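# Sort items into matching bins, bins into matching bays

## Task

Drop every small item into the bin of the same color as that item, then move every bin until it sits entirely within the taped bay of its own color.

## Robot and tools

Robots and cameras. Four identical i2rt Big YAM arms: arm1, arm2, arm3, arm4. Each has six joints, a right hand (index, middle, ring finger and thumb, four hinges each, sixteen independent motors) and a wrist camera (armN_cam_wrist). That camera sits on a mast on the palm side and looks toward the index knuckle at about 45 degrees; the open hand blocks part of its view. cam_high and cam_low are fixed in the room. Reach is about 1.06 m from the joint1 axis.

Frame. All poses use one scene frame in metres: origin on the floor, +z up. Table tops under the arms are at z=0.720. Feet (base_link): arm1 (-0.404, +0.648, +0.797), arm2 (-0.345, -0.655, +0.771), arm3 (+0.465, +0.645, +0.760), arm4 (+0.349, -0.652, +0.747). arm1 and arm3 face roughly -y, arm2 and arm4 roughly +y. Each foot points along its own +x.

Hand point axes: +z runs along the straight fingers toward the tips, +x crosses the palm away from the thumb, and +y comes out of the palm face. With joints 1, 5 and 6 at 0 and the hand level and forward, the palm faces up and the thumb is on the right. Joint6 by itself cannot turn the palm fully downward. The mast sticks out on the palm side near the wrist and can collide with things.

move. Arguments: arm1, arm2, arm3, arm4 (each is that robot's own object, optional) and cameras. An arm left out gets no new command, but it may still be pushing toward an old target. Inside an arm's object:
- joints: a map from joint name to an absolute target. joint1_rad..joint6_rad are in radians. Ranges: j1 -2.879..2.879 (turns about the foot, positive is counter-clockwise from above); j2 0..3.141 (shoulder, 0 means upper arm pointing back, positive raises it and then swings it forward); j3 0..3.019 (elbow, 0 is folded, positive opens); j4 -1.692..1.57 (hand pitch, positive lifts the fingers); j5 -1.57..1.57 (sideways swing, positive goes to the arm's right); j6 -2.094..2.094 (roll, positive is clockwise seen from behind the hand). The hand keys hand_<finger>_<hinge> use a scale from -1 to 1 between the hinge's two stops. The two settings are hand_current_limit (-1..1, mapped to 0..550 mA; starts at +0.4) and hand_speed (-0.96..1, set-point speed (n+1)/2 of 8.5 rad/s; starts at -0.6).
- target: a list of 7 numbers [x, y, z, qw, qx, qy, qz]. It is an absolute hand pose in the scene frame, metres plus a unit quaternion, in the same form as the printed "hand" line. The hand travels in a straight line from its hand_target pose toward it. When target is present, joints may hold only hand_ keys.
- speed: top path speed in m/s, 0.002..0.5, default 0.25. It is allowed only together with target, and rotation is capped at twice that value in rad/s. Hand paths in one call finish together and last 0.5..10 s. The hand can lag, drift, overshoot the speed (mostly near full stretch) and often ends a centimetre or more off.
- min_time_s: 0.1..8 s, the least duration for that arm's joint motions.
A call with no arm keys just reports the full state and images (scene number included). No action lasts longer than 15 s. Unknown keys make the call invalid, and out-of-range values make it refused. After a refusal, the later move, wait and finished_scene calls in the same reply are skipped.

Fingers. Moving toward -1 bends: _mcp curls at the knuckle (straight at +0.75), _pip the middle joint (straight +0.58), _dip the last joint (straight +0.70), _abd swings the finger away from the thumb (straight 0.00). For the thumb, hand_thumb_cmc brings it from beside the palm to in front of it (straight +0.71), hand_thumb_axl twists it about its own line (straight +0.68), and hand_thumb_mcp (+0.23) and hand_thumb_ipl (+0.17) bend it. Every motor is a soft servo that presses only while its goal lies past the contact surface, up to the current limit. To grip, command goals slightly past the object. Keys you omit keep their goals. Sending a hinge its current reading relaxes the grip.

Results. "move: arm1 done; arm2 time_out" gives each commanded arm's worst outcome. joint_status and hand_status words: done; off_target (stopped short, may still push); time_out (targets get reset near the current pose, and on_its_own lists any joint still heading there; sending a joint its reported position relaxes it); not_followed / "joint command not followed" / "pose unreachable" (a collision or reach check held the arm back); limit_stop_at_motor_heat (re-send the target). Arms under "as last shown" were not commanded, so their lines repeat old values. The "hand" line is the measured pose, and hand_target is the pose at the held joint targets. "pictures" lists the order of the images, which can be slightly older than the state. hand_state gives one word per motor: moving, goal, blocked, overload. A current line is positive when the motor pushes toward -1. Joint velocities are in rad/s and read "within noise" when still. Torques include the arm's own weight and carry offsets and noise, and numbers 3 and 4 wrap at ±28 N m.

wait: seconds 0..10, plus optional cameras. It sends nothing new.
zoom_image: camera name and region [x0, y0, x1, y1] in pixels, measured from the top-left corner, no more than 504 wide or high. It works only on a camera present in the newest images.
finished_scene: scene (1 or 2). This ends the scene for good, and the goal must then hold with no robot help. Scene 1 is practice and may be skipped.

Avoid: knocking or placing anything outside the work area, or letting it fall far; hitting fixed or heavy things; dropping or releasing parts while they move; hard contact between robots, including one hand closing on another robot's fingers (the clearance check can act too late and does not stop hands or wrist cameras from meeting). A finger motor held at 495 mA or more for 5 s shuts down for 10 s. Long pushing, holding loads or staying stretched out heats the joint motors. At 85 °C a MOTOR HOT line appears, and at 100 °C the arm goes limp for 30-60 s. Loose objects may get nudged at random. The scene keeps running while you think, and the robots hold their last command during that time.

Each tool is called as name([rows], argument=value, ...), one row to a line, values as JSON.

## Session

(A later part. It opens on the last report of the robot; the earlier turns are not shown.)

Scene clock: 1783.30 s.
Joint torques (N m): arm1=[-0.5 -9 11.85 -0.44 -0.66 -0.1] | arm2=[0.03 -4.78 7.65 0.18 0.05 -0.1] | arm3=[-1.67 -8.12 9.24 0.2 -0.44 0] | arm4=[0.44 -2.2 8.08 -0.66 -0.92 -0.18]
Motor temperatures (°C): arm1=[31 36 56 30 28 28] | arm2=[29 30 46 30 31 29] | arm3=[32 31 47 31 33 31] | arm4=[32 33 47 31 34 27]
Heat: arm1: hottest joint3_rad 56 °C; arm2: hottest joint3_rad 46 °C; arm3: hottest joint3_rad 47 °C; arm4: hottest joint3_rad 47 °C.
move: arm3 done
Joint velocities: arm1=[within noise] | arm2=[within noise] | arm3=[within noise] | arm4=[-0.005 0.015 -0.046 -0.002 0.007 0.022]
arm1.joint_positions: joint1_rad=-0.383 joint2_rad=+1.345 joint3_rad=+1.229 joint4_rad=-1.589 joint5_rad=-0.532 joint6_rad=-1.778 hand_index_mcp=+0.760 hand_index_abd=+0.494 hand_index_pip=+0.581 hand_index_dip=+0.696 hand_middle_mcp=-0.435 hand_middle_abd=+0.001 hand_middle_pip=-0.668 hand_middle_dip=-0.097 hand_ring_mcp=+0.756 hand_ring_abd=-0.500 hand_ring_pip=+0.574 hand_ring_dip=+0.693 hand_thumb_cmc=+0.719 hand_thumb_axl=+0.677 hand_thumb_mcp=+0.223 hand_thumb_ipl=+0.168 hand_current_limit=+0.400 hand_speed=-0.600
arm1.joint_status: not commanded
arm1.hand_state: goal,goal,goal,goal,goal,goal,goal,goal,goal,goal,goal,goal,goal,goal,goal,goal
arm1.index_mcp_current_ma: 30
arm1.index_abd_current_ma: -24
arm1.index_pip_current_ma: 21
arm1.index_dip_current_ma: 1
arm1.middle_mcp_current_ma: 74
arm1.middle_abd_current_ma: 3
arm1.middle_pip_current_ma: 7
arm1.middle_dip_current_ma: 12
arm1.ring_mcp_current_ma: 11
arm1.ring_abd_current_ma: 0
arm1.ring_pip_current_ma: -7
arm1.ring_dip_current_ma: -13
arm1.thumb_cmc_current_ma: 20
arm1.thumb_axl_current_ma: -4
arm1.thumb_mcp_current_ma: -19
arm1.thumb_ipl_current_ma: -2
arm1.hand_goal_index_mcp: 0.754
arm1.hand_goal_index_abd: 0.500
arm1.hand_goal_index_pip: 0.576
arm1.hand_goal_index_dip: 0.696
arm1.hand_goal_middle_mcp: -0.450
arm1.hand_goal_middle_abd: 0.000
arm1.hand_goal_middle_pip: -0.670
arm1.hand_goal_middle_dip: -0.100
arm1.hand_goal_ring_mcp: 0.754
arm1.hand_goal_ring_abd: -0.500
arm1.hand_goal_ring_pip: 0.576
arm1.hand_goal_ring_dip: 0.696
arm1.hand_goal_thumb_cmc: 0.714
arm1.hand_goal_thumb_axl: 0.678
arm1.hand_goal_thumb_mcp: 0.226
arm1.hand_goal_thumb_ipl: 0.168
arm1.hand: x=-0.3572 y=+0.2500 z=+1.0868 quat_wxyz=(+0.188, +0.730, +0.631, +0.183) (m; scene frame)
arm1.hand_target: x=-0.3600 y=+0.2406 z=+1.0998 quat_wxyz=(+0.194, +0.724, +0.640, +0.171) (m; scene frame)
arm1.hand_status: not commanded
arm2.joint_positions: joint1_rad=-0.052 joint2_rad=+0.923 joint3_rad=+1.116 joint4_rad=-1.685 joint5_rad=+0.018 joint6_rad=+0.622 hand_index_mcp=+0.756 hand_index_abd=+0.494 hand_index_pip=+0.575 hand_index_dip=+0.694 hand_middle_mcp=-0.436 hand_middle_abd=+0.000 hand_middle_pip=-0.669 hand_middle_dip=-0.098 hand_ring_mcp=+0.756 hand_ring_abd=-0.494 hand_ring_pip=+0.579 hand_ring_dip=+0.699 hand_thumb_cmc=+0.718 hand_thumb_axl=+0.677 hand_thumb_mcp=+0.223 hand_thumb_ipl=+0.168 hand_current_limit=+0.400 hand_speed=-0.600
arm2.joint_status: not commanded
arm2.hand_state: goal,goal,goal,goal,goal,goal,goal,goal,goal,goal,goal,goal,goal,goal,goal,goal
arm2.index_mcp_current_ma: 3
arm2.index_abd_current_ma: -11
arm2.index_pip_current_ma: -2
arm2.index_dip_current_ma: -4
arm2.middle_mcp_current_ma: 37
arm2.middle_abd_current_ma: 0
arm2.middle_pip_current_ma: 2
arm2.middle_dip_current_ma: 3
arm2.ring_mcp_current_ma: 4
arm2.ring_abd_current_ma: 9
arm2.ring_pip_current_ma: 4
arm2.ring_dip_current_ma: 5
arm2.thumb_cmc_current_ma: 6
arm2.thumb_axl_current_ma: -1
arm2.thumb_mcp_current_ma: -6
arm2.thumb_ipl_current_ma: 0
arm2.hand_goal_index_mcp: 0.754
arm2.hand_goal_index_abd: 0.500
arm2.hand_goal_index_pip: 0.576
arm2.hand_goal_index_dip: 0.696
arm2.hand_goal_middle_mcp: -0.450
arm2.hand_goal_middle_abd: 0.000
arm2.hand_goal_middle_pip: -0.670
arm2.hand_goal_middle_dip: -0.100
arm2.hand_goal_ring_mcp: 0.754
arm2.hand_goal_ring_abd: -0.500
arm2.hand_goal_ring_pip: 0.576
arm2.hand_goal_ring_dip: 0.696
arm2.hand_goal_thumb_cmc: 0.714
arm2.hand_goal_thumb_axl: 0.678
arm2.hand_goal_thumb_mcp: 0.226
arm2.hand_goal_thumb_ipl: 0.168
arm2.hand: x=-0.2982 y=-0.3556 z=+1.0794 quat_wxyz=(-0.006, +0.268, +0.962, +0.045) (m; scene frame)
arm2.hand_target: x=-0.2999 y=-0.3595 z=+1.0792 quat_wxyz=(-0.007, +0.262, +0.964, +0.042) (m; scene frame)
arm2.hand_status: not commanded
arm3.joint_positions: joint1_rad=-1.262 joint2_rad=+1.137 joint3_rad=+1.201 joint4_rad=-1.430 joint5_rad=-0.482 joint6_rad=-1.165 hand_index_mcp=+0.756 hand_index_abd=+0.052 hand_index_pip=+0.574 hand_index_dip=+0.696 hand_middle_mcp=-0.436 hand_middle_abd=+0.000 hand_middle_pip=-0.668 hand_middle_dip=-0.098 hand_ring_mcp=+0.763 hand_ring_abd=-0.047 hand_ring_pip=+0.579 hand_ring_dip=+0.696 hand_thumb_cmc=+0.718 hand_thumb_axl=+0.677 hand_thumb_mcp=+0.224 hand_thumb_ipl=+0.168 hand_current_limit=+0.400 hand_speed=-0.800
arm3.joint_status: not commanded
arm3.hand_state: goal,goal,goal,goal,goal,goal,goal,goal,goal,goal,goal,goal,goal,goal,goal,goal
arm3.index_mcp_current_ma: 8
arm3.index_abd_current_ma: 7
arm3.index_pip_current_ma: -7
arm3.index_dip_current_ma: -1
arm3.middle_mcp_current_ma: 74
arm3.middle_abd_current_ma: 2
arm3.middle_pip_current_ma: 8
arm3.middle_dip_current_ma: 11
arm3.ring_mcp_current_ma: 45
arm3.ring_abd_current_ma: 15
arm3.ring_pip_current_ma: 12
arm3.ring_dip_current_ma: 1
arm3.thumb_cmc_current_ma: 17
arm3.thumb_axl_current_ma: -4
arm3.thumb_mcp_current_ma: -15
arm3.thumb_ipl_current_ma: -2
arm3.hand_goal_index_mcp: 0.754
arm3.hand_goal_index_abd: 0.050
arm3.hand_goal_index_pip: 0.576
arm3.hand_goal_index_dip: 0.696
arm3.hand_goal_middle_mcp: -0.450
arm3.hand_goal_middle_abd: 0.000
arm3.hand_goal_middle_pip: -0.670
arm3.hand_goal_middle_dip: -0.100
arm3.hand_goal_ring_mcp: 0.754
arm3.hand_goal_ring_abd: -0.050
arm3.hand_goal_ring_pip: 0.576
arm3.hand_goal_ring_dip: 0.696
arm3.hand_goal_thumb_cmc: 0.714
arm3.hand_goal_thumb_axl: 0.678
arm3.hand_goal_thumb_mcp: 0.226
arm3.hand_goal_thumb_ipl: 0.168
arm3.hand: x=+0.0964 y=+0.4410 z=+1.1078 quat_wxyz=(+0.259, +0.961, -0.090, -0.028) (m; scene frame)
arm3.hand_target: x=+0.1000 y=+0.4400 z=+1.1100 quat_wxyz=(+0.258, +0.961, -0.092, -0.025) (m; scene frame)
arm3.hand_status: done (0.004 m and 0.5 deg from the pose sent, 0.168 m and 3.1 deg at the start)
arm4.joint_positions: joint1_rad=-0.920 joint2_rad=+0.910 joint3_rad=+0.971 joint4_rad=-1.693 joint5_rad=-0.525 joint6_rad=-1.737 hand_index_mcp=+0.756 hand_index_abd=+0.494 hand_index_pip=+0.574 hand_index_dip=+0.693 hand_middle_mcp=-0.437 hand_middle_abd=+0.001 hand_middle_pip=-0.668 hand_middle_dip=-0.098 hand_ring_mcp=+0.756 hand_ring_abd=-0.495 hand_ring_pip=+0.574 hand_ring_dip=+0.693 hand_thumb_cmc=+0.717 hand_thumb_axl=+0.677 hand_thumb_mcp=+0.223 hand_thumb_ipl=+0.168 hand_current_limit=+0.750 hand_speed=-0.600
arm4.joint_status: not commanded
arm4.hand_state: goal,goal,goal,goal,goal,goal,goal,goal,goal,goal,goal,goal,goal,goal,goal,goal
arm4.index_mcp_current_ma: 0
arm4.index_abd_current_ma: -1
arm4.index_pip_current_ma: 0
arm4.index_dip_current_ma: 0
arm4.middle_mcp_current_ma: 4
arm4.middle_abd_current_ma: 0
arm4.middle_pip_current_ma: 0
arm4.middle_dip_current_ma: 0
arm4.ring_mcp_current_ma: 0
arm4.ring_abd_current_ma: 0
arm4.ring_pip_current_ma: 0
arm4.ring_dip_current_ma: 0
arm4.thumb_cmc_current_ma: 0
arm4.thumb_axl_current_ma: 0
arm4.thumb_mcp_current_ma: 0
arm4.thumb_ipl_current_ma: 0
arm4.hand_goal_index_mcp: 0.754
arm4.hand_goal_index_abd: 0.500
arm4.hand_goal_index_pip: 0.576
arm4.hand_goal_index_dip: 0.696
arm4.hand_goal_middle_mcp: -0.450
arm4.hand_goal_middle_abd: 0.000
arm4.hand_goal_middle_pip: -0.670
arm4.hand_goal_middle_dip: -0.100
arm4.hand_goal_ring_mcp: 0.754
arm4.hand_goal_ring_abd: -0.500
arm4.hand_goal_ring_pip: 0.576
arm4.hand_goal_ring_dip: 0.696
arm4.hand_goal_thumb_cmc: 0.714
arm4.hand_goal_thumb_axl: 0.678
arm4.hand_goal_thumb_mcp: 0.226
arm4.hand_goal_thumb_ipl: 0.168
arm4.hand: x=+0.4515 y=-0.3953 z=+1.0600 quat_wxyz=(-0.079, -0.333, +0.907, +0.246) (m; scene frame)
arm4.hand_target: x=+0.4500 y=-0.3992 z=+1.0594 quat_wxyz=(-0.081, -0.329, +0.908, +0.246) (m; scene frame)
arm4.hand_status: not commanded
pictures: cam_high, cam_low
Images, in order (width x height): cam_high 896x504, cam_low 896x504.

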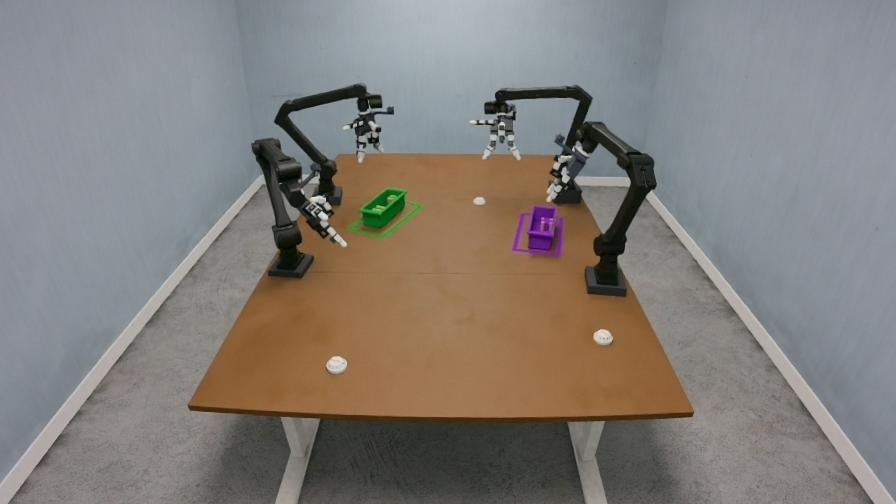

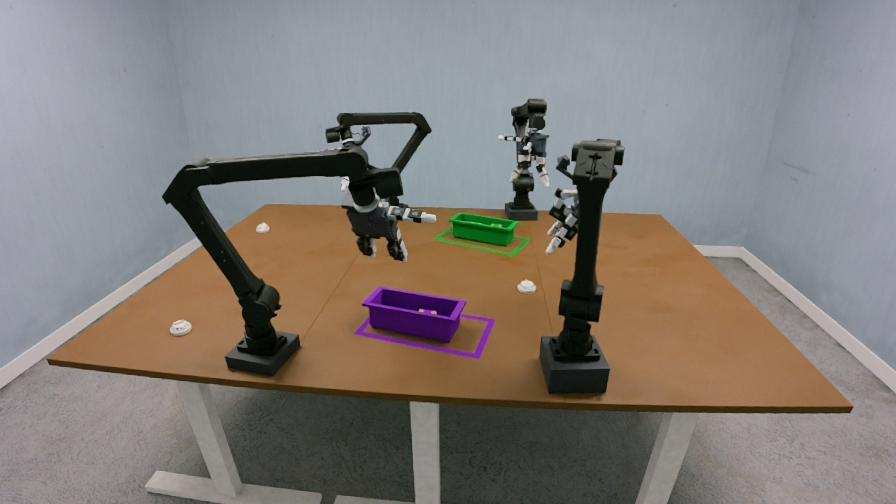

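move(arm3={"target": [0.42, 0.33, 1.11, 0.2576, 0.9615, -0.0925, -0.0248], "speed": 0.25, "joints": {"hand_index_abd": 0.5, "hand_ring_abd": -0.5}})

move(arm1={"target": [0.025, 0.408, 1.04, 0.1997, 0.7453, 0.6144, 0.1646], "speed": 0.25}, cameras=["arm1_cam_wrist","cam_high","cam_low"])

zoom_image(camera="cam_high", region=[500, 190, 580, 270])

Scene clock: 1864.60 s.
Joint torques (N m): arm1=[-0.44 -9 11.85 -0.43 -0.66 -0.09] | arm2=[-0.44 -4.78 7.69 0.02 0.02 -0.1] | arm3=[-1.61 -0.44 10.88 1.92 0.3 -0.03] | arm4=[0.44 -2.37 8.08 -0.66 -0.92 -0.19]
Motor temperatures (°C): arm1=[31 36 56 30 28 28] | arm2=[29 30 46 30 31 29] | arm3=[32 30 48 31 32 30] | arm4=[32 33 46 31 34 27]
Heat: arm1: hottest joint3_rad 56 °C; arm2: hottest joint3_rad 46 °C; arm3: hottest joint3_rad 48 °C; arm4: hottest joint3_rad 46 °C.
move: arm3 off_target
Joint velocities: within noise
arm1, arm2, arm4: as last shown
arm3.joint_positions: joint1_rad=+0.178 joint2_rad=+0.643 joint3_rad=+0.919 joint4_rad=-1.364 joint5_rad=+0.115 joint6_rad=+0.197 hand_index_mcp=+0.756 hand_index_abd=+0.493 hand_index_pip=+0.574 hand_index_dip=+0.696 hand_middle_mcp=-0.436 hand_middle_abd=+0.000 hand_middle_pip=-0.668 hand_middle_dip=-0.098 hand_ring_mcp=+0.762 hand_ring_abd=-0.493 hand_ring_pip=+0.579 hand_ring_dip=+0.696 hand_thumb_cmc=+0.718 hand_thumb_axl=+0.677 hand_thumb_mcp=+0.224 hand_thumb_ipl=+0.168 hand_current_limit=+0.400 hand_speed=-0.800
arm3.joint_status: all done
arm3.hand_state: goal,goal,goal,goal,goal,goal,goal,goal,goal,goal,goal,goal,goal,goal,goal,goal
arm3.index_mcp_current_ma: 8
arm3.index_abd_current_ma: -28
arm3.index_pip_current_ma: -7
arm3.index_dip_current_ma: -1
arm3.middle_mcp_current_ma: 73
arm3.middle_abd_current_ma: 2
arm3.middle_pip_current_ma: 8
arm3.middle_dip_current_ma: 11
arm3.ring_mcp_current_ma: 41
arm3.ring_abd_current_ma: 30
arm3.ring_pip_current_ma: 12
arm3.ring_dip_current_ma: 1
arm3.thumb_cmc_current_ma: 17
arm3.thumb_axl_current_ma: -4
arm3.thumb_mcp_current_ma: -15
arm3.thumb_ipl_current_ma: -2
arm3.hand_goal_index_mcp: 0.754
arm3.hand_goal_index_abd: 0.500
arm3.hand_goal_index_pip: 0.576
arm3.hand_goal_index_dip: 0.696
arm3.hand_goal_middle_mcp: -0.450
arm3.hand_goal_middle_abd: 0.000
arm3.hand_goal_middle_pip: -0.670
arm3.hand_goal_middle_dip: -0.100
arm3.hand_goal_ring_mcp: 0.754
arm3.hand_goal_ring_abd: -0.500
arm3.hand_goal_ring_pip: 0.576
arm3.hand_goal_ring_dip: 0.696
arm3.hand_goal_thumb_cmc: 0.714
arm3.hand_goal_thumb_axl: 0.678
arm3.hand_goal_thumb_mcp: 0.226
arm3.hand_goal_thumb_ipl: 0.168
arm3.hand: x=+0.4187 y=+0.3360 z=+1.1002 quat_wxyz=(+0.247, +0.965, -0.090, -0.027) (m; scene frame)
arm3.hand_target: x=+0.4200 y=+0.3303 z=+1.1099 quat_wxyz=(+0.258, +0.962, -0.092, -0.025) (m; scene frame)
arm3.hand_status: off_target (0.012 m and 1.4 deg from the pose sent, 0.342 m and 0.5 deg at the start)
pictures: none

Scene clock: 1867.43 s.
Joint torques (N m): arm1=[0.62 -7 11.22 2.4 -0.24 0.25] | arm2=[0.15 -4.54 7.65 0.13 0.06 -0.11] | arm3=[-1.49 -0.5 10.92 1.95 0.29 0.03] | arm4=[0.44 -2.26 8.06 -0.66 -0.92 -0.18]
Motor temperatures (°C): arm1=[31 36 56 30 28 28] | arm2=[29 30 46 30 31 29] | arm3=[32 30 48 31 32 30] | arm4=[32 33 46 31 34 27]
Heat: arm1: hottest joint3_rad 56 °C; arm2: hottest joint3_rad 46 °C; arm3: hottest joint3_rad 48 °C; arm4: hottest joint3_rad 46 °C.
move: arm1 off_target
Joint velocities: within noise
arm1.joint_positions: joint1_rad=+0.895 joint2_rad=+1.109 joint3_rad=+0.877 joint4_rad=-0.876 joint5_rad=-0.205 joint6_rad=-0.371 hand_index_mcp=+0.760 hand_index_abd=+0.494 hand_index_pip=+0.581 hand_index_dip=+0.696 hand_middle_mcp=-0.435 hand_middle_abd=+0.001 hand_middle_pip=-0.668 hand_middle_dip=-0.097 hand_ring_mcp=+0.757 hand_ring_abd=-0.500 hand_ring_pip=+0.574 hand_ring_dip=+0.693 hand_thumb_cmc=+0.719 hand_thumb_axl=+0.677 hand_thumb_mcp=+0.223 hand_thumb_ipl=+0.168 hand_current_limit=+0.400 hand_speed=-0.600
arm1.joint_status: not commanded
arm1.hand_state: goal,goal,goal,goal,goal,goal,goal,goal,goal,goal,goal,goal,goal,goal,goal,goal
arm1.index_mcp_current_ma: 30
arm1.index_abd_current_ma: -23
arm1.index_pip_current_ma: 21
arm1.index_dip_current_ma: 1
arm1.middle_mcp_current_ma: 72
arm1.middle_abd_current_ma: 3
arm1.middle_pip_current_ma: 7
arm1.middle_dip_current_ma: 12
arm1.ring_mcp_current_ma: 13
arm1.ring_abd_current_ma: 1
arm1.ring_pip_current_ma: -6
arm1.ring_dip_current_ma: -13
arm1.thumb_cmc_current_ma: 21
arm1.thumb_axl_current_ma: -4
arm1.thumb_mcp_current_ma: -19
arm1.thumb_ipl_current_ma: -2
arm1.hand_goal_index_mcp: 0.754
arm1.hand_goal_index_abd: 0.500
arm1.hand_goal_index_pip: 0.576
arm1.hand_goal_index_dip: 0.696
arm1.hand_goal_middle_mcp: -0.450
arm1.hand_goal_middle_abd: 0.000
arm1.hand_goal_middle_pip: -0.670
arm1.hand_goal_middle_dip: -0.100
arm1.hand_goal_ring_mcp: 0.754
arm1.hand_goal_ring_abd: -0.500
arm1.hand_goal_ring_pip: 0.576
arm1.hand_goal_ring_dip: 0.696
arm1.hand_goal_thumb_cmc: 0.714
arm1.hand_goal_thumb_axl: 0.678
arm1.hand_goal_thumb_mcp: 0.226
arm1.hand_goal_thumb_ipl: 0.168
arm1.hand: x=+0.0121 y=+0.4128 z=+1.0242 quat_wxyz=(+0.182, +0.748, +0.618, +0.158) (m; scene frame)
arm1.hand_target: x=+0.0242 y=+0.4085 z=+1.0402 quat_wxyz=(+0.200, +0.745, +0.615, +0.165) (m; scene frame)
arm1.hand_status: off_target (0.021 m and 2.2 deg from the pose sent, 0.416 m and 3.6 deg at the start)
arm2, arm3, arm4: as last shown
arm3.hand: x=+0.4187 y=+0.3360 z=+1.1002 quat_wxyz=(+0.247, +0.964, -0.090, -0.027) (m; scene frame)
pictures: arm1_cam_wrist, cam_high, cam_low
Images, in order (width x height): arm1_cam_wrist 896x504, cam_high 896x504, cam_low 896x504.

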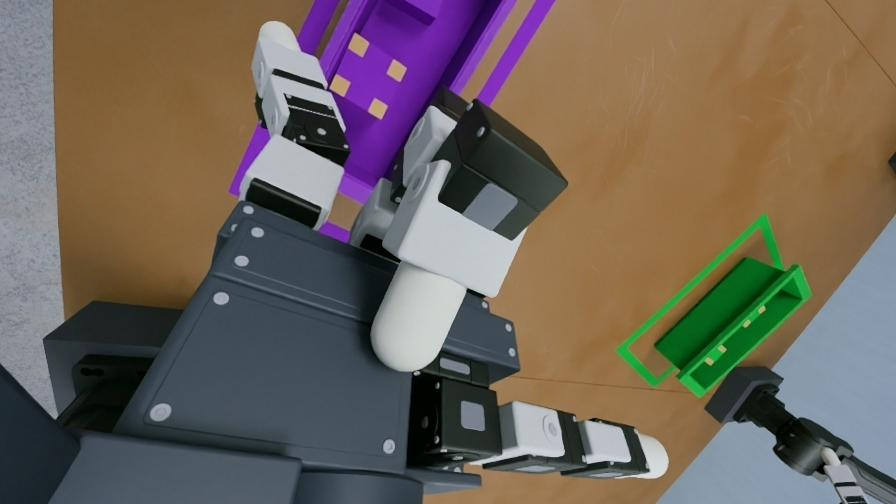

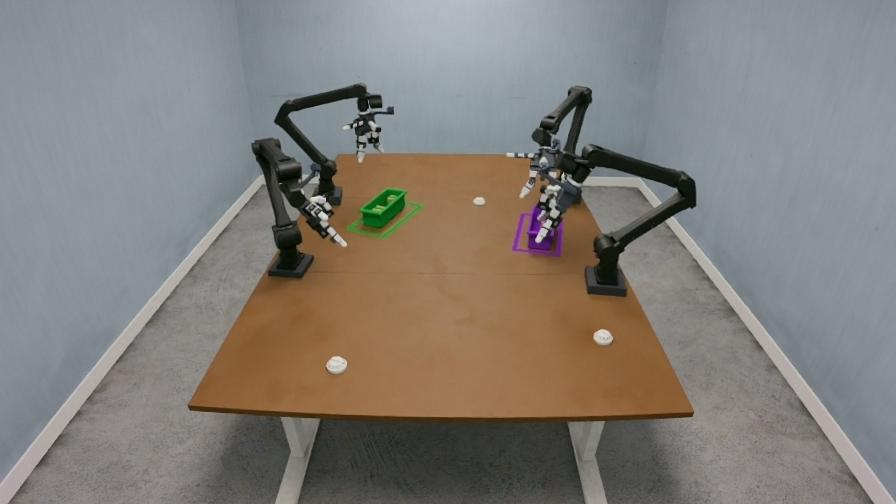

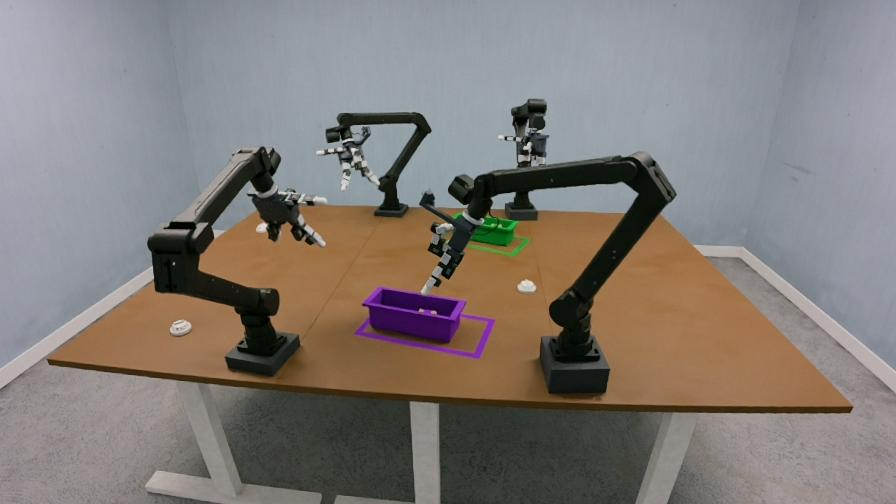

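Scaled by 6.300 from the camera's 896x504 image, which has a finer 1280x720 frame.

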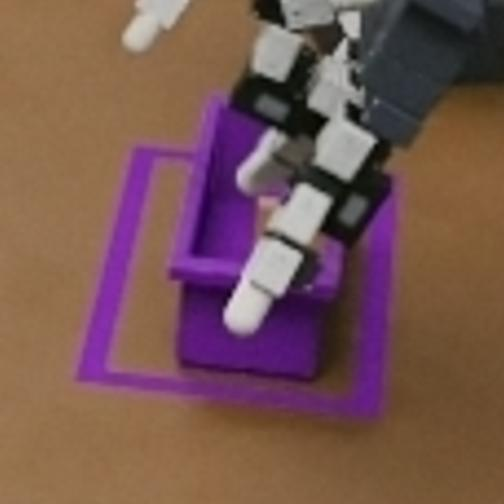

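zoom_image(camera="arm1_cam_wrist", region=[220, 0, 570, 250])

Scaled by 1.440 from the camera's 896x504 image, which has a finer 1280x720 frame.

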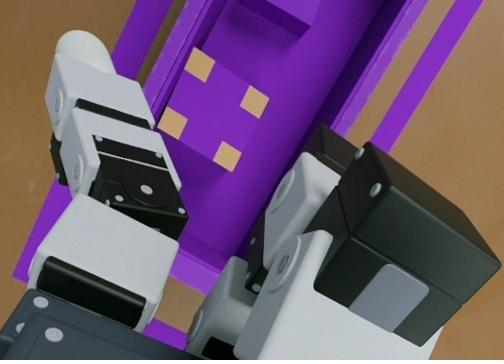

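move(arm1={"target": [0.043, 0.435, 0.975, 0.1997, 0.7453, 0.6144, 0.1646], "speed": 0.15}, cameras=["arm1_cam_wrist","cam_high","cam_low"])

zoom_image(camera="cam_high", region=[500, 190, 580, 270])

zoom_image(camera="arm1_cam_wrist", region=[220, 0, 570, 250])

zoom_image(camera="cam_low", region=[350, 230, 500, 360])

Scene clock: 1896.97 s.
Joint torques (N m): arm1=[0.5 -7.59 9.18 2.52 -0.17 0.25] | arm2=[-0.21 -4.42 7.76 0.2 0.07 -0.09] | arm3=[-1.61 -0.73 10.78 1.94 0.31 0] | arm4=[0.56 -2.26 8.08 -0.64 -0.92 -0.19]
Motor temperatures (°C): arm1=[31 36 53 31 27 28] | arm2=[29 30 46 30 31 29] | arm3=[32 29 50 31 32 30] | arm4=[32 33 46 31 34 27]
Heat: arm1: hottest joint3_rad 53 °C; arm2: hottest joint3_rad 46 °C; arm3: hottest joint3_rad 50 °C; arm4: hottest joint3_rad 46 °C.
move: arm1 done
Joint velocities: within noise
arm1.joint_positions: joint1_rad=+0.995 joint2_rad=+1.176 joint3_rad=+0.767 joint4_rad=-0.664 joint5_rad=-0.156 joint6_rad=-0.283 hand_index_mcp=+0.760 hand_index_abd=+0.494 hand_index_pip=+0.581 hand_index_dip=+0.696 hand_middle_mcp=-0.435 hand_middle_abd=+0.001 hand_middle_pip=-0.668 hand_middle_dip=-0.097 hand_ring_mcp=+0.757 hand_ring_abd=-0.500 hand_ring_pip=+0.574 hand_ring_dip=+0.693 hand_thumb_cmc=+0.719 hand_thumb_axl=+0.677 hand_thumb_mcp=+0.223 hand_thumb_ipl=+0.168 hand_current_limit=+0.400 hand_speed=-0.600
arm1.joint_status: not commanded
arm1.hand_state: goal,goal,goal,goal,goal,goal,goal,goal,goal,goal,goal,goal,goal,goal,goal,goal
arm1.index_mcp_current_ma: 30
arm1.index_abd_current_ma: -23
arm1.index_pip_current_ma: 21
arm1.index_dip_current_ma: 1
arm1.middle_mcp_current_ma: 72
arm1.middle_abd_current_ma: 3
arm1.middle_pip_current_ma: 7
arm1.middle_dip_current_ma: 12
arm1.ring_mcp_current_ma: 13
arm1.ring_abd_current_ma: 1
arm1.ring_pip_current_ma: -6
arm1.ring_dip_current_ma: -13
arm1.thumb_cmc_current_ma: 21
arm1.thumb_axl_current_ma: -4
arm1.thumb_mcp_current_ma: -19
arm1.thumb_ipl_current_ma: -2
arm1.hand_goal_index_mcp: 0.754
arm1.hand_goal_index_abd: 0.500
arm1.hand_goal_index_pip: 0.576
arm1.hand_goal_index_dip: 0.696
arm1.hand_goal_middle_mcp: -0.450
arm1.hand_goal_middle_abd: 0.000
arm1.hand_goal_middle_pip: -0.670
arm1.hand_goal_middle_dip: -0.100
arm1.hand_goal_ring_mcp: 0.754
arm1.hand_goal_ring_abd: -0.500
arm1.hand_goal_ring_pip: 0.576
arm1.hand_goal_ring_dip: 0.696
arm1.hand_goal_thumb_cmc: 0.714
arm1.hand_goal_thumb_axl: 0.678
arm1.hand_goal_thumb_mcp: 0.226
arm1.hand_goal_thumb_ipl: 0.168
arm1.hand: x=+0.0351 y=+0.4361 z=+0.9704 quat_wxyz=(+0.192, +0.746, +0.618, +0.160) (m; scene frame)
arm1.hand_target: x=+0.0428 y=+0.4352 z=+0.9750 quat_wxyz=(+0.200, +0.745, +0.615, +0.165) (m; scene frame)
arm1.hand_status: done (0.009 m and 1.2 deg from the pose sent, 0.062 m and 2.2 deg at the start)
arm2, arm3, arm4: as last shown
pictures: arm1_cam_wrist, cam_high, cam_low
Images, in order (width x height): arm1_cam_wrist 896x504, cam_high 896x504, cam_low 896x504.

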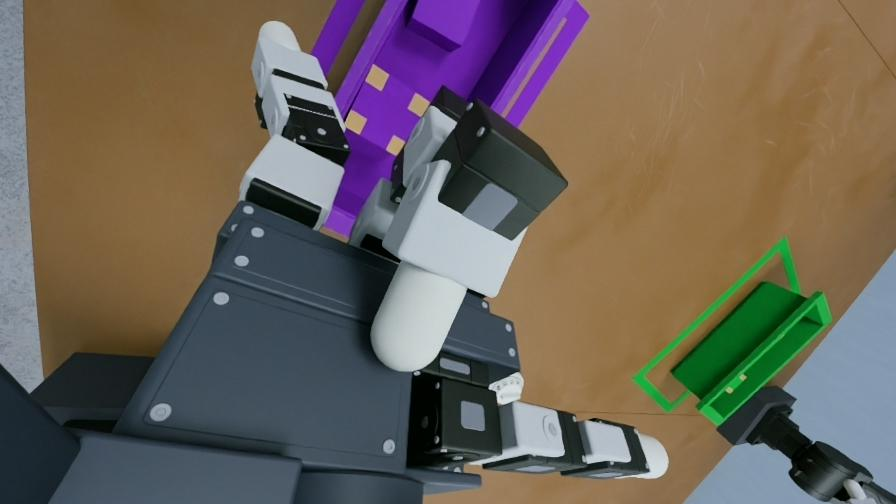

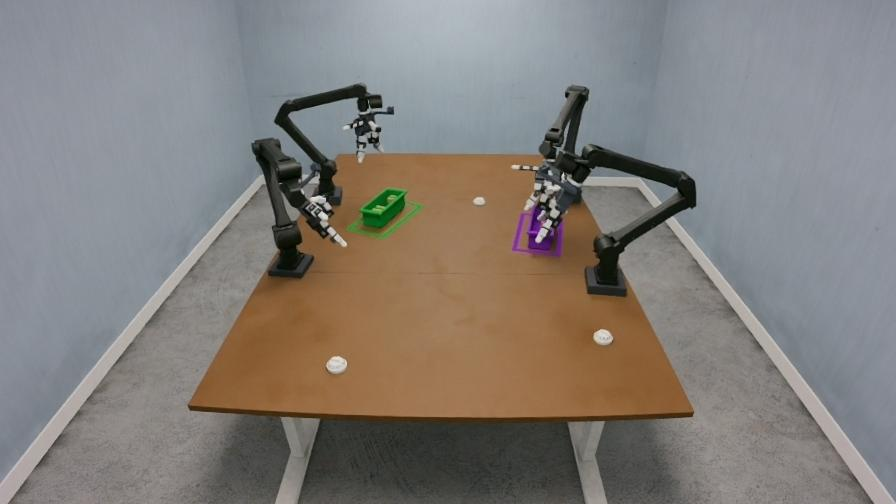

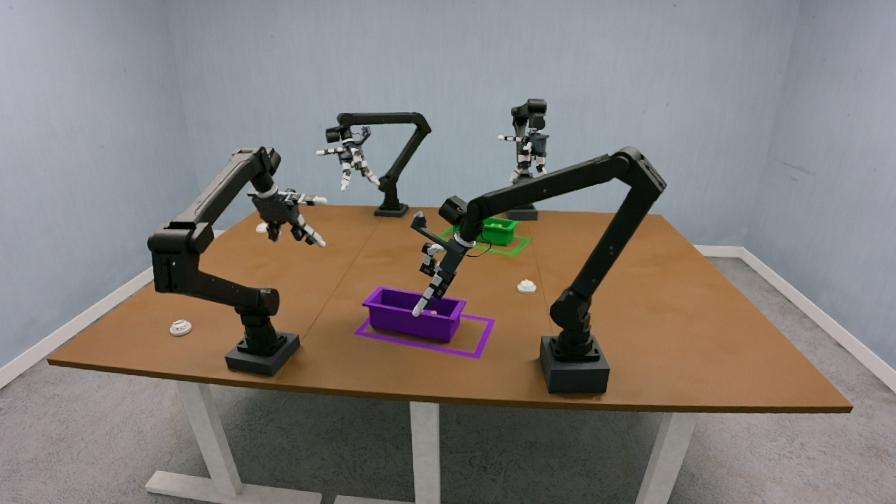

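Scaled by 6.300 from the camera's 896x504 image, which has a finer 1280x720 frame.

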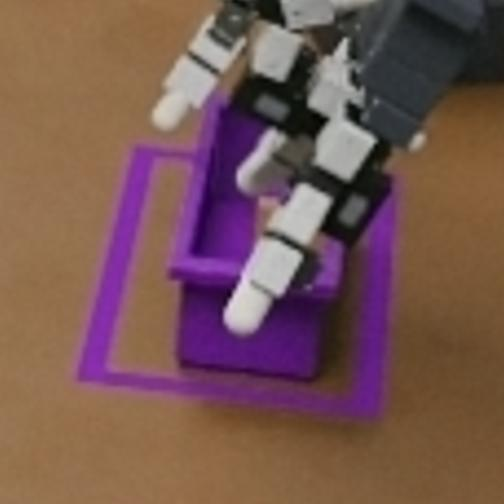

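Scaled by 1.440 from the camera's 896x504 image, which has a finer 1280x720 frame.

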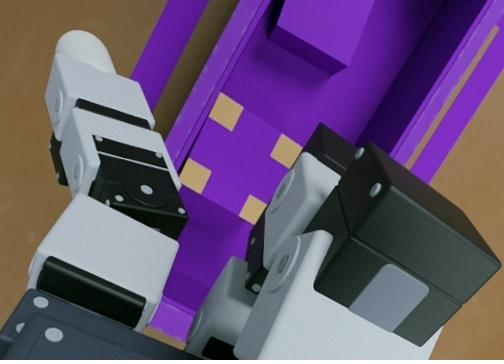

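Scaled by 3.360 from the camera's 896x504 image, which has a finer 1280x720 frame.

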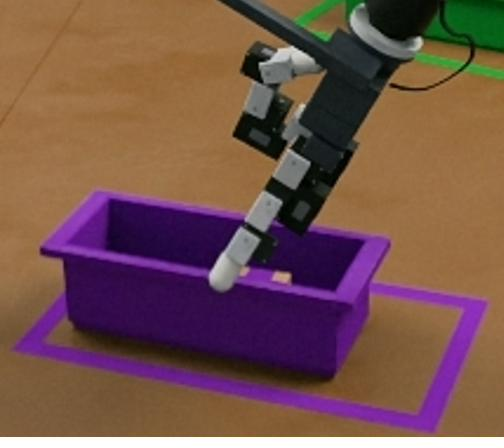

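move(arm1={"target": [0.040, 0.441, 0.937, 0.1997, 0.7453, 0.6144, 0.1646], "speed": 0.1}, cameras=["cam_high","cam_low"])

zoom_image(camera="cam_low", region=[350, 230, 500, 360])

zoom_image(camera="cam_high", region=[500, 190, 580, 270])

Scene clock: 1915.43 s.
Joint torques (N m): arm1=[0.79 -7.24 8.42 2.55 -0.29 0.23] | arm2=[0.32 -4.31 7.64 0.13 0.06 -0.07] | arm3=[-1.67 -0.5 10.77 1.95 0.3 0.03] | arm4=[0.44 -2.26 8.08 -0.69 -0.93 -0.18]
Motor temperatures (°C): arm1=[31 36 54 31 27 28] | arm2=[29 30 46 30 31 29] | arm3=[32 29 51 31 32 30] | arm4=[32 33 46 31 34 27]
Heat: arm1: hottest joint3_rad 54 °C; arm2: hottest joint3_rad 46 °C; arm3: hottest joint3_rad 51 °C; arm4: hottest joint3_rad 46 °C.
move: arm1 done
Joint velocities: within noise
arm1.joint_positions: joint1_rad=+1.005 joint2_rad=+1.213 joint3_rad=+0.693 joint4_rad=-0.541 joint5_rad=-0.147 joint6_rad=-0.272 hand_index_mcp=+0.757 hand_index_abd=+0.504 hand_index_pip=+0.579 hand_index_dip=+0.696 hand_middle_mcp=-0.435 hand_middle_abd=+0.001 hand_middle_pip=-0.668 hand_middle_dip=-0.097 hand_ring_mcp=+0.757 hand_ring_abd=-0.500 hand_ring_pip=+0.574 hand_ring_dip=+0.693 hand_thumb_cmc=+0.719 hand_thumb_axl=+0.677 hand_thumb_mcp=+0.223 hand_thumb_ipl=+0.168 hand_current_limit=+0.400 hand_speed=-0.600
arm1.joint_status: not commanded
arm1.hand_state: goal,goal,goal,goal,goal,goal,goal,goal,goal,goal,goal,goal,goal,goal,goal,goal
arm1.index_mcp_current_ma: 13
arm1.index_abd_current_ma: 14
arm1.index_pip_current_ma: 11
arm1.index_dip_current_ma: 1
arm1.middle_mcp_current_ma: 72
arm1.middle_abd_current_ma: 3
arm1.middle_pip_current_ma: 7
arm1.middle_dip_current_ma: 12
arm1.ring_mcp_current_ma: 13
arm1.ring_abd_current_ma: 1
arm1.ring_pip_current_ma: -6
arm1.ring_dip_current_ma: -13
arm1.thumb_cmc_current_ma: 21
arm1.thumb_axl_current_ma: -4
arm1.thumb_mcp_current_ma: -19
arm1.thumb_ipl_current_ma: -2
arm1.hand_goal_index_mcp: 0.754
arm1.hand_goal_index_abd: 0.500
arm1.hand_goal_index_pip: 0.576
arm1.hand_goal_index_dip: 0.696
arm1.hand_goal_middle_mcp: -0.450
arm1.hand_goal_middle_abd: 0.000
arm1.hand_goal_middle_pip: -0.670
arm1.hand_goal_middle_dip: -0.100
arm1.hand_goal_ring_mcp: 0.754
arm1.hand_goal_ring_abd: -0.500
arm1.hand_goal_ring_pip: 0.576
arm1.hand_goal_ring_dip: 0.696
arm1.hand_goal_thumb_cmc: 0.714
arm1.hand_goal_thumb_axl: 0.678
arm1.hand_goal_thumb_mcp: 0.226
arm1.hand_goal_thumb_ipl: 0.168
arm1.hand: x=+0.0330 y=+0.4395 z=+0.9374 quat_wxyz=(+0.197, +0.746, +0.616, +0.160) (m; scene frame)
arm1.hand_target: x=+0.0399 y=+0.4411 z=+0.9371 quat_wxyz=(+0.200, +0.745, +0.615, +0.165) (m; scene frame)
arm1.hand_status: done (0.007 m and 0.7 deg from the pose sent, 0.034 m and 1.1 deg at the start)
arm2, arm3, arm4: as last shown
pictures: cam_high, cam_low
Images, in order (width x height): cam_high 896x504, cam_low 896x504.

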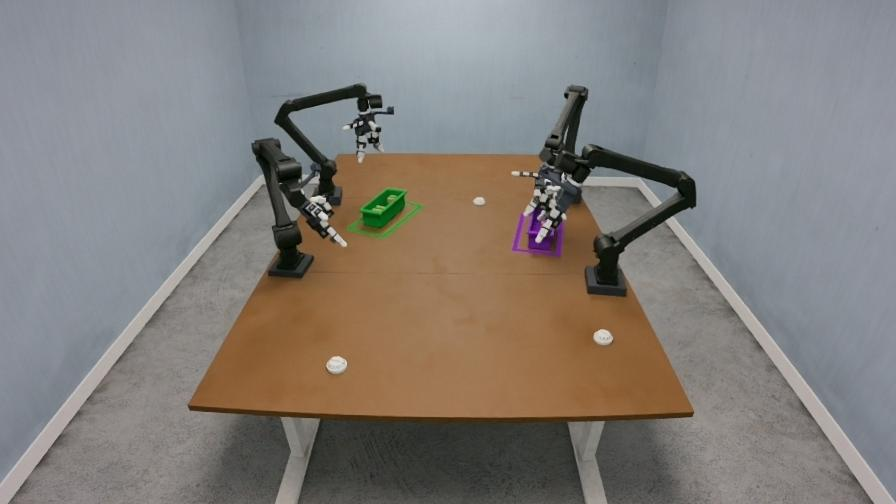

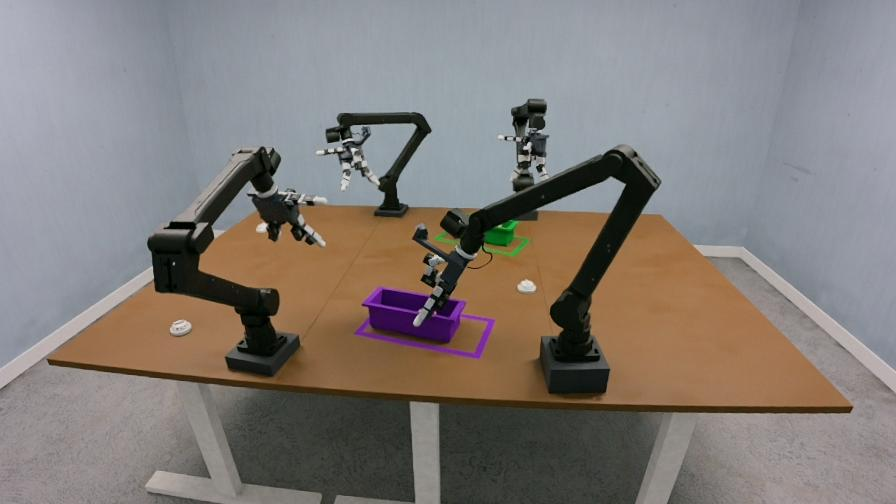

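Scaled by 3.360 from the camera's 896x504 image, which has a finer 1280x720 frame.

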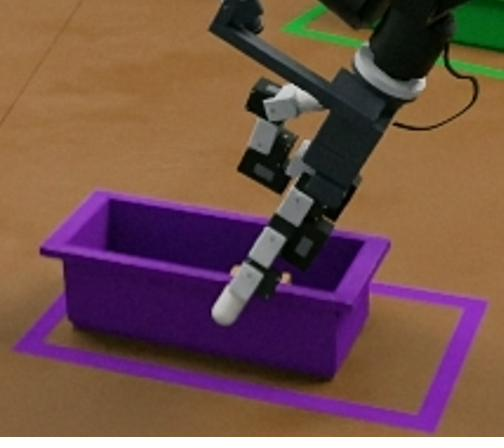

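Scaled by 6.300 from the camera's 896x504 image, which has a finer 1280x720 frame.

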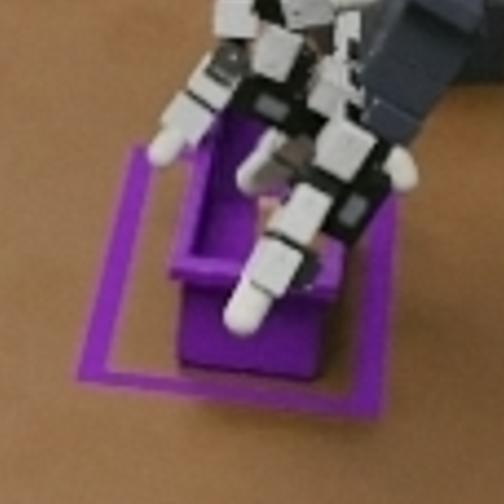

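move(arm1={"joints": {"hand_current_limit": 0.75, "hand_speed": -0.7, "hand_index_abd": -0.1, "hand_ring_abd": 0.1}})

move(arm1={"target": [-0.001, 0.449, 0.947, 0.1997, 0.7453, 0.6144, 0.1646], "speed": 0.1}, cameras=["cam_high","cam_low"])

zoom_image(camera="cam_low", region=[350, 230, 500, 360])

zoom_image(camera="cam_high", region=[500, 190, 580, 270])

Scene clock: 1924.77 s.
Joint torques (N m): arm1=[0.67 -7.24 8.42 2.41 -0.36 0.22] | arm2=[0.21 -4.48 7.64 0.17 0.06 -0.1] | arm3=[-1.61 -0.67 10.81 1.94 0.31 0.01] | arm4=[0.5 -2.2 8.08 -0.62 -0.93 -0.18]
Motor temperatures (°C): arm1=[31 36 53 31 27 28] | arm2=[29 30 46 30 31 29] | arm3=[32 29 51 31 32 30] | arm4=[32 33 46 31 34 27]
Heat: arm1: hottest joint3_rad 53 °C; arm2: hottest joint3_rad 46 °C; arm3: hottest joint3_rad 51 °C; arm4: hottest joint3_rad 46 °C.
move: arm1 off_target
Joint velocities: within noise
arm1.joint_positions: joint1_rad=+1.005 joint2_rad=+1.213 joint3_rad=+0.693 joint4_rad=-0.539 joint5_rad=-0.144 joint6_rad=-0.269 hand_index_mcp=+0.757 hand_index_abd=+0.419 hand_index_pip=+0.575 hand_index_dip=+0.696 hand_middle_mcp=-0.435 hand_middle_abd=+0.001 hand_middle_pip=-0.668 hand_middle_dip=-0.097 hand_ring_mcp=+0.758 hand_ring_abd=-0.385 hand_ring_pip=+0.574 hand_ring_dip=+0.693 hand_thumb_cmc=+0.719 hand_thumb_axl=+0.677 hand_thumb_mcp=+0.223 hand_thumb_ipl=+0.168 hand_current_limit=+0.750 hand_speed=-0.700
arm1.joint_status: hand_index_abd off_target (ended at +0.419, target -0.100); hand_ring_abd off_target (ended at -0.385, target +0.100); the others done
arm1.hand_state: goal,blocked,goal,goal,goal,goal,goal,goal,goal,blocked,goal,goal,goal,goal,goal,goal
arm1.index_mcp_current_ma: 12
arm1.index_abd_current_ma: 481
arm1.index_pip_current_ma: -2
arm1.index_dip_current_ma: 1
arm1.middle_mcp_current_ma: 72
arm1.middle_abd_current_ma: 3
arm1.middle_pip_current_ma: 7
arm1.middle_dip_current_ma: 12
arm1.ring_mcp_current_ma: 19
arm1.ring_abd_current_ma: -481
arm1.ring_pip_current_ma: -7
arm1.ring_dip_current_ma: -13
arm1.thumb_cmc_current_ma: 21
arm1.thumb_axl_current_ma: -4
arm1.thumb_mcp_current_ma: -19
arm1.thumb_ipl_current_ma: -2
arm1.hand_goal_index_mcp: 0.754
arm1.hand_goal_index_abd: -0.100
arm1.hand_goal_index_pip: 0.576
arm1.hand_goal_index_dip: 0.696
arm1.hand_goal_middle_mcp: -0.450
arm1.hand_goal_middle_abd: 0.000
arm1.hand_goal_middle_pip: -0.670
arm1.hand_goal_middle_dip: -0.100
arm1.hand_goal_ring_mcp: 0.754
arm1.hand_goal_ring_abd: 0.100
arm1.hand_goal_ring_pip: 0.576
arm1.hand_goal_ring_dip: 0.696
arm1.hand_goal_thumb_cmc: 0.714
arm1.hand_goal_thumb_axl: 0.678
arm1.hand_goal_thumb_mcp: 0.226
arm1.hand_goal_thumb_ipl: 0.168
arm1.hand: x=+0.0332 y=+0.4388 z=+0.9378 quat_wxyz=(+0.198, +0.746, +0.615, +0.160) (m; scene frame)
arm1.hand_target: x=+0.0398 y=+0.4410 z=+0.9371 quat_wxyz=(+0.200, +0.745, +0.614, +0.165) (m; scene frame)
arm1.hand_status: not commanded
arm2, arm3, arm4: as last shown
pictures: none

Scene clock: 1925.87 s.
Joint torques (N m): arm1=[-1.44 -8.23 8.21 0.91 -0.36 -0.08] | arm2=[0.38 -5.07 7.66 0.1 0.09 -0.11] | arm3=[-1.9 -0.97 10.82 1.99 0.3 0.04] | arm4=[0.44 -2.2 8.08 -0.65 -0.92 -0.18]
Motor temperatures (°C): arm1=[31 36 53 31 27 28] | arm2=[29 30 46 30 31 29] | arm3=[32 29 51 31 32 30] | arm4=[32 33 46 31 34 27]
Heat: arm1: hottest joint3_rad 53 °C; arm2: hottest joint3_rad 46 °C; arm3: hottest joint3_rad 51 °C; arm4: hottest joint3_rad 46 °C.
move: arm1 done
Joint velocities: within noise
arm1.joint_positions: joint1_rad=+0.987 joint2_rad=+1.107 joint3_rad=+0.625 joint4_rad=-0.573 joint5_rad=-0.165 joint6_rad=-0.278 hand_index_mcp=+0.747 hand_index_abd=+0.331 hand_index_pip=+0.568 hand_index_dip=+0.696 hand_middle_mcp=-0.435 hand_middle_abd=+0.001 hand_middle_pip=-0.668 hand_middle_dip=-0.097 hand_ring_mcp=+0.748 hand_ring_abd=-0.212 hand_ring_pip=+0.568 hand_ring_dip=+0.693 hand_thumb_cmc=+0.719 hand_thumb_axl=+0.677 hand_thumb_mcp=+0.223 hand_thumb_ipl=+0.168 hand_current_limit=+0.750 hand_speed=-0.700
arm1.joint_status: not commanded
arm1.hand_state: goal,blocked,goal,goal,goal,goal,goal,goal,goal,blocked,goal,goal,goal,goal,goal,goal
arm1.index_mcp_current_ma: -31
arm1.index_abd_current_ma: 481
arm1.index_pip_current_ma: -34
arm1.index_dip_current_ma: -2
arm1.middle_mcp_current_ma: 72
arm1.middle_abd_current_ma: 3
arm1.middle_pip_current_ma: 7
arm1.middle_dip_current_ma: 12
arm1.ring_mcp_current_ma: -28
arm1.ring_abd_current_ma: -481
arm1.ring_pip_current_ma: -35
arm1.ring_dip_current_ma: -13
arm1.thumb_cmc_current_ma: 21
arm1.thumb_axl_current_ma: -4
arm1.thumb_mcp_current_ma: -19
arm1.thumb_ipl_current_ma: -2
arm1.hand_goal_index_mcp: 0.754
arm1.hand_goal_index_abd: -0.100
arm1.hand_goal_index_pip: 0.576
arm1.hand_goal_index_dip: 0.696
arm1.hand_goal_middle_mcp: -0.450
arm1.hand_goal_middle_abd: 0.000
arm1.hand_goal_middle_pip: -0.670
arm1.hand_goal_middle_dip: -0.100
arm1.hand_goal_ring_mcp: 0.754
arm1.hand_goal_ring_abd: 0.100
arm1.hand_goal_ring_pip: 0.576
arm1.hand_goal_ring_dip: 0.696
arm1.hand_goal_thumb_cmc: 0.714
arm1.hand_goal_thumb_axl: 0.678
arm1.hand_goal_thumb_mcp: 0.226
arm1.hand_goal_thumb_ipl: 0.168
arm1.on_its_own: hand_index_abd moved -0.087 toward your old target -0.100; hand_ring_abd moved +0.173 toward your old target +0.100
arm1.hand: x=+0.0035 y=+0.4508 z=+0.9429 quat_wxyz=(+0.198, +0.747, +0.613, +0.167) (m; scene frame)
arm1.hand_target: x=-0.0009 y=+0.4490 z=+0.9468 quat_wxyz=(+0.200, +0.745, +0.614, +0.165) (m; scene frame)
arm1.hand_status: done (0.006 m and 0.4 deg from the pose sent, 0.037 m and 0.6 deg at the start)
arm2, arm3, arm4: as last shown
pictures: cam_high, cam_low
Images, in order (width x height): cam_high 896x504, cam_low 896x504.

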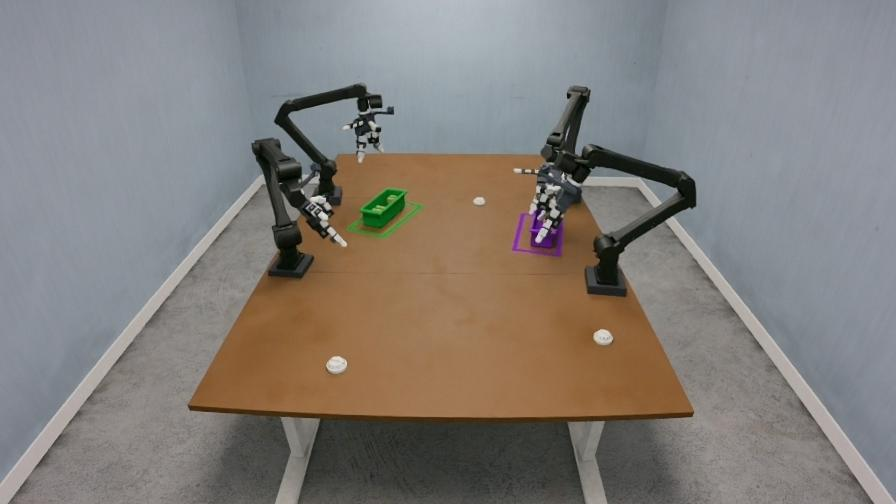

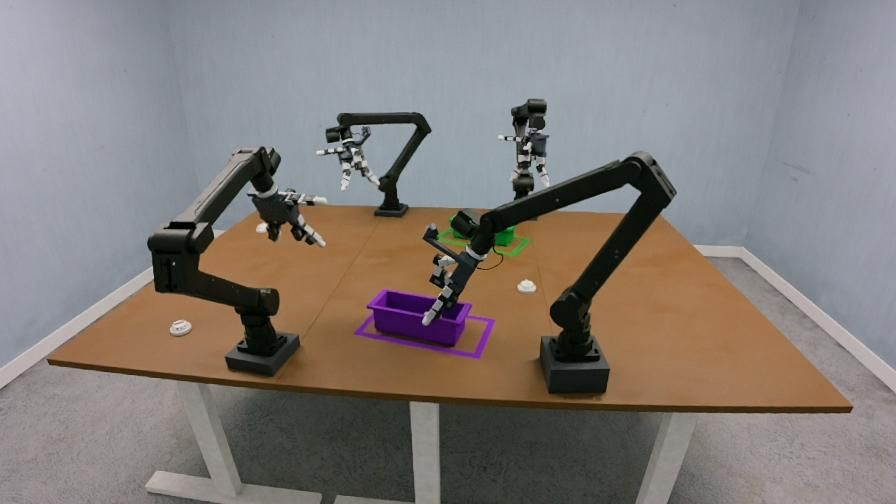

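Scaled by 3.360 from the camera's 896x504 image, which has a finer 1280x720 frame.

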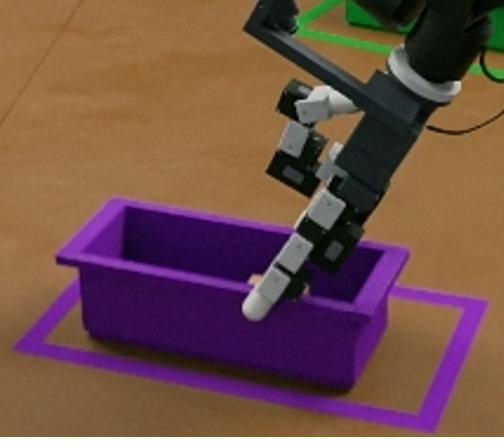

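Scaled by 6.300 from the camera's 896x504 image, which has a finer 1280x720 frame.

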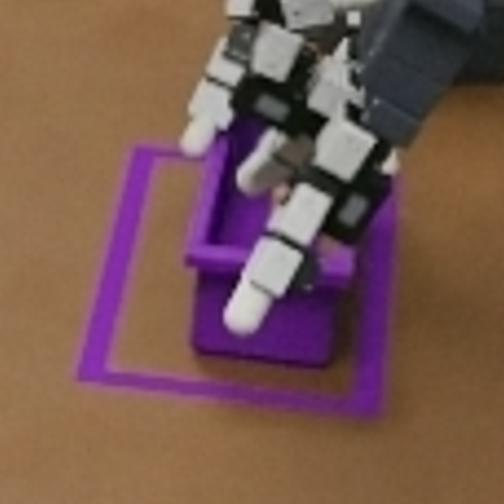

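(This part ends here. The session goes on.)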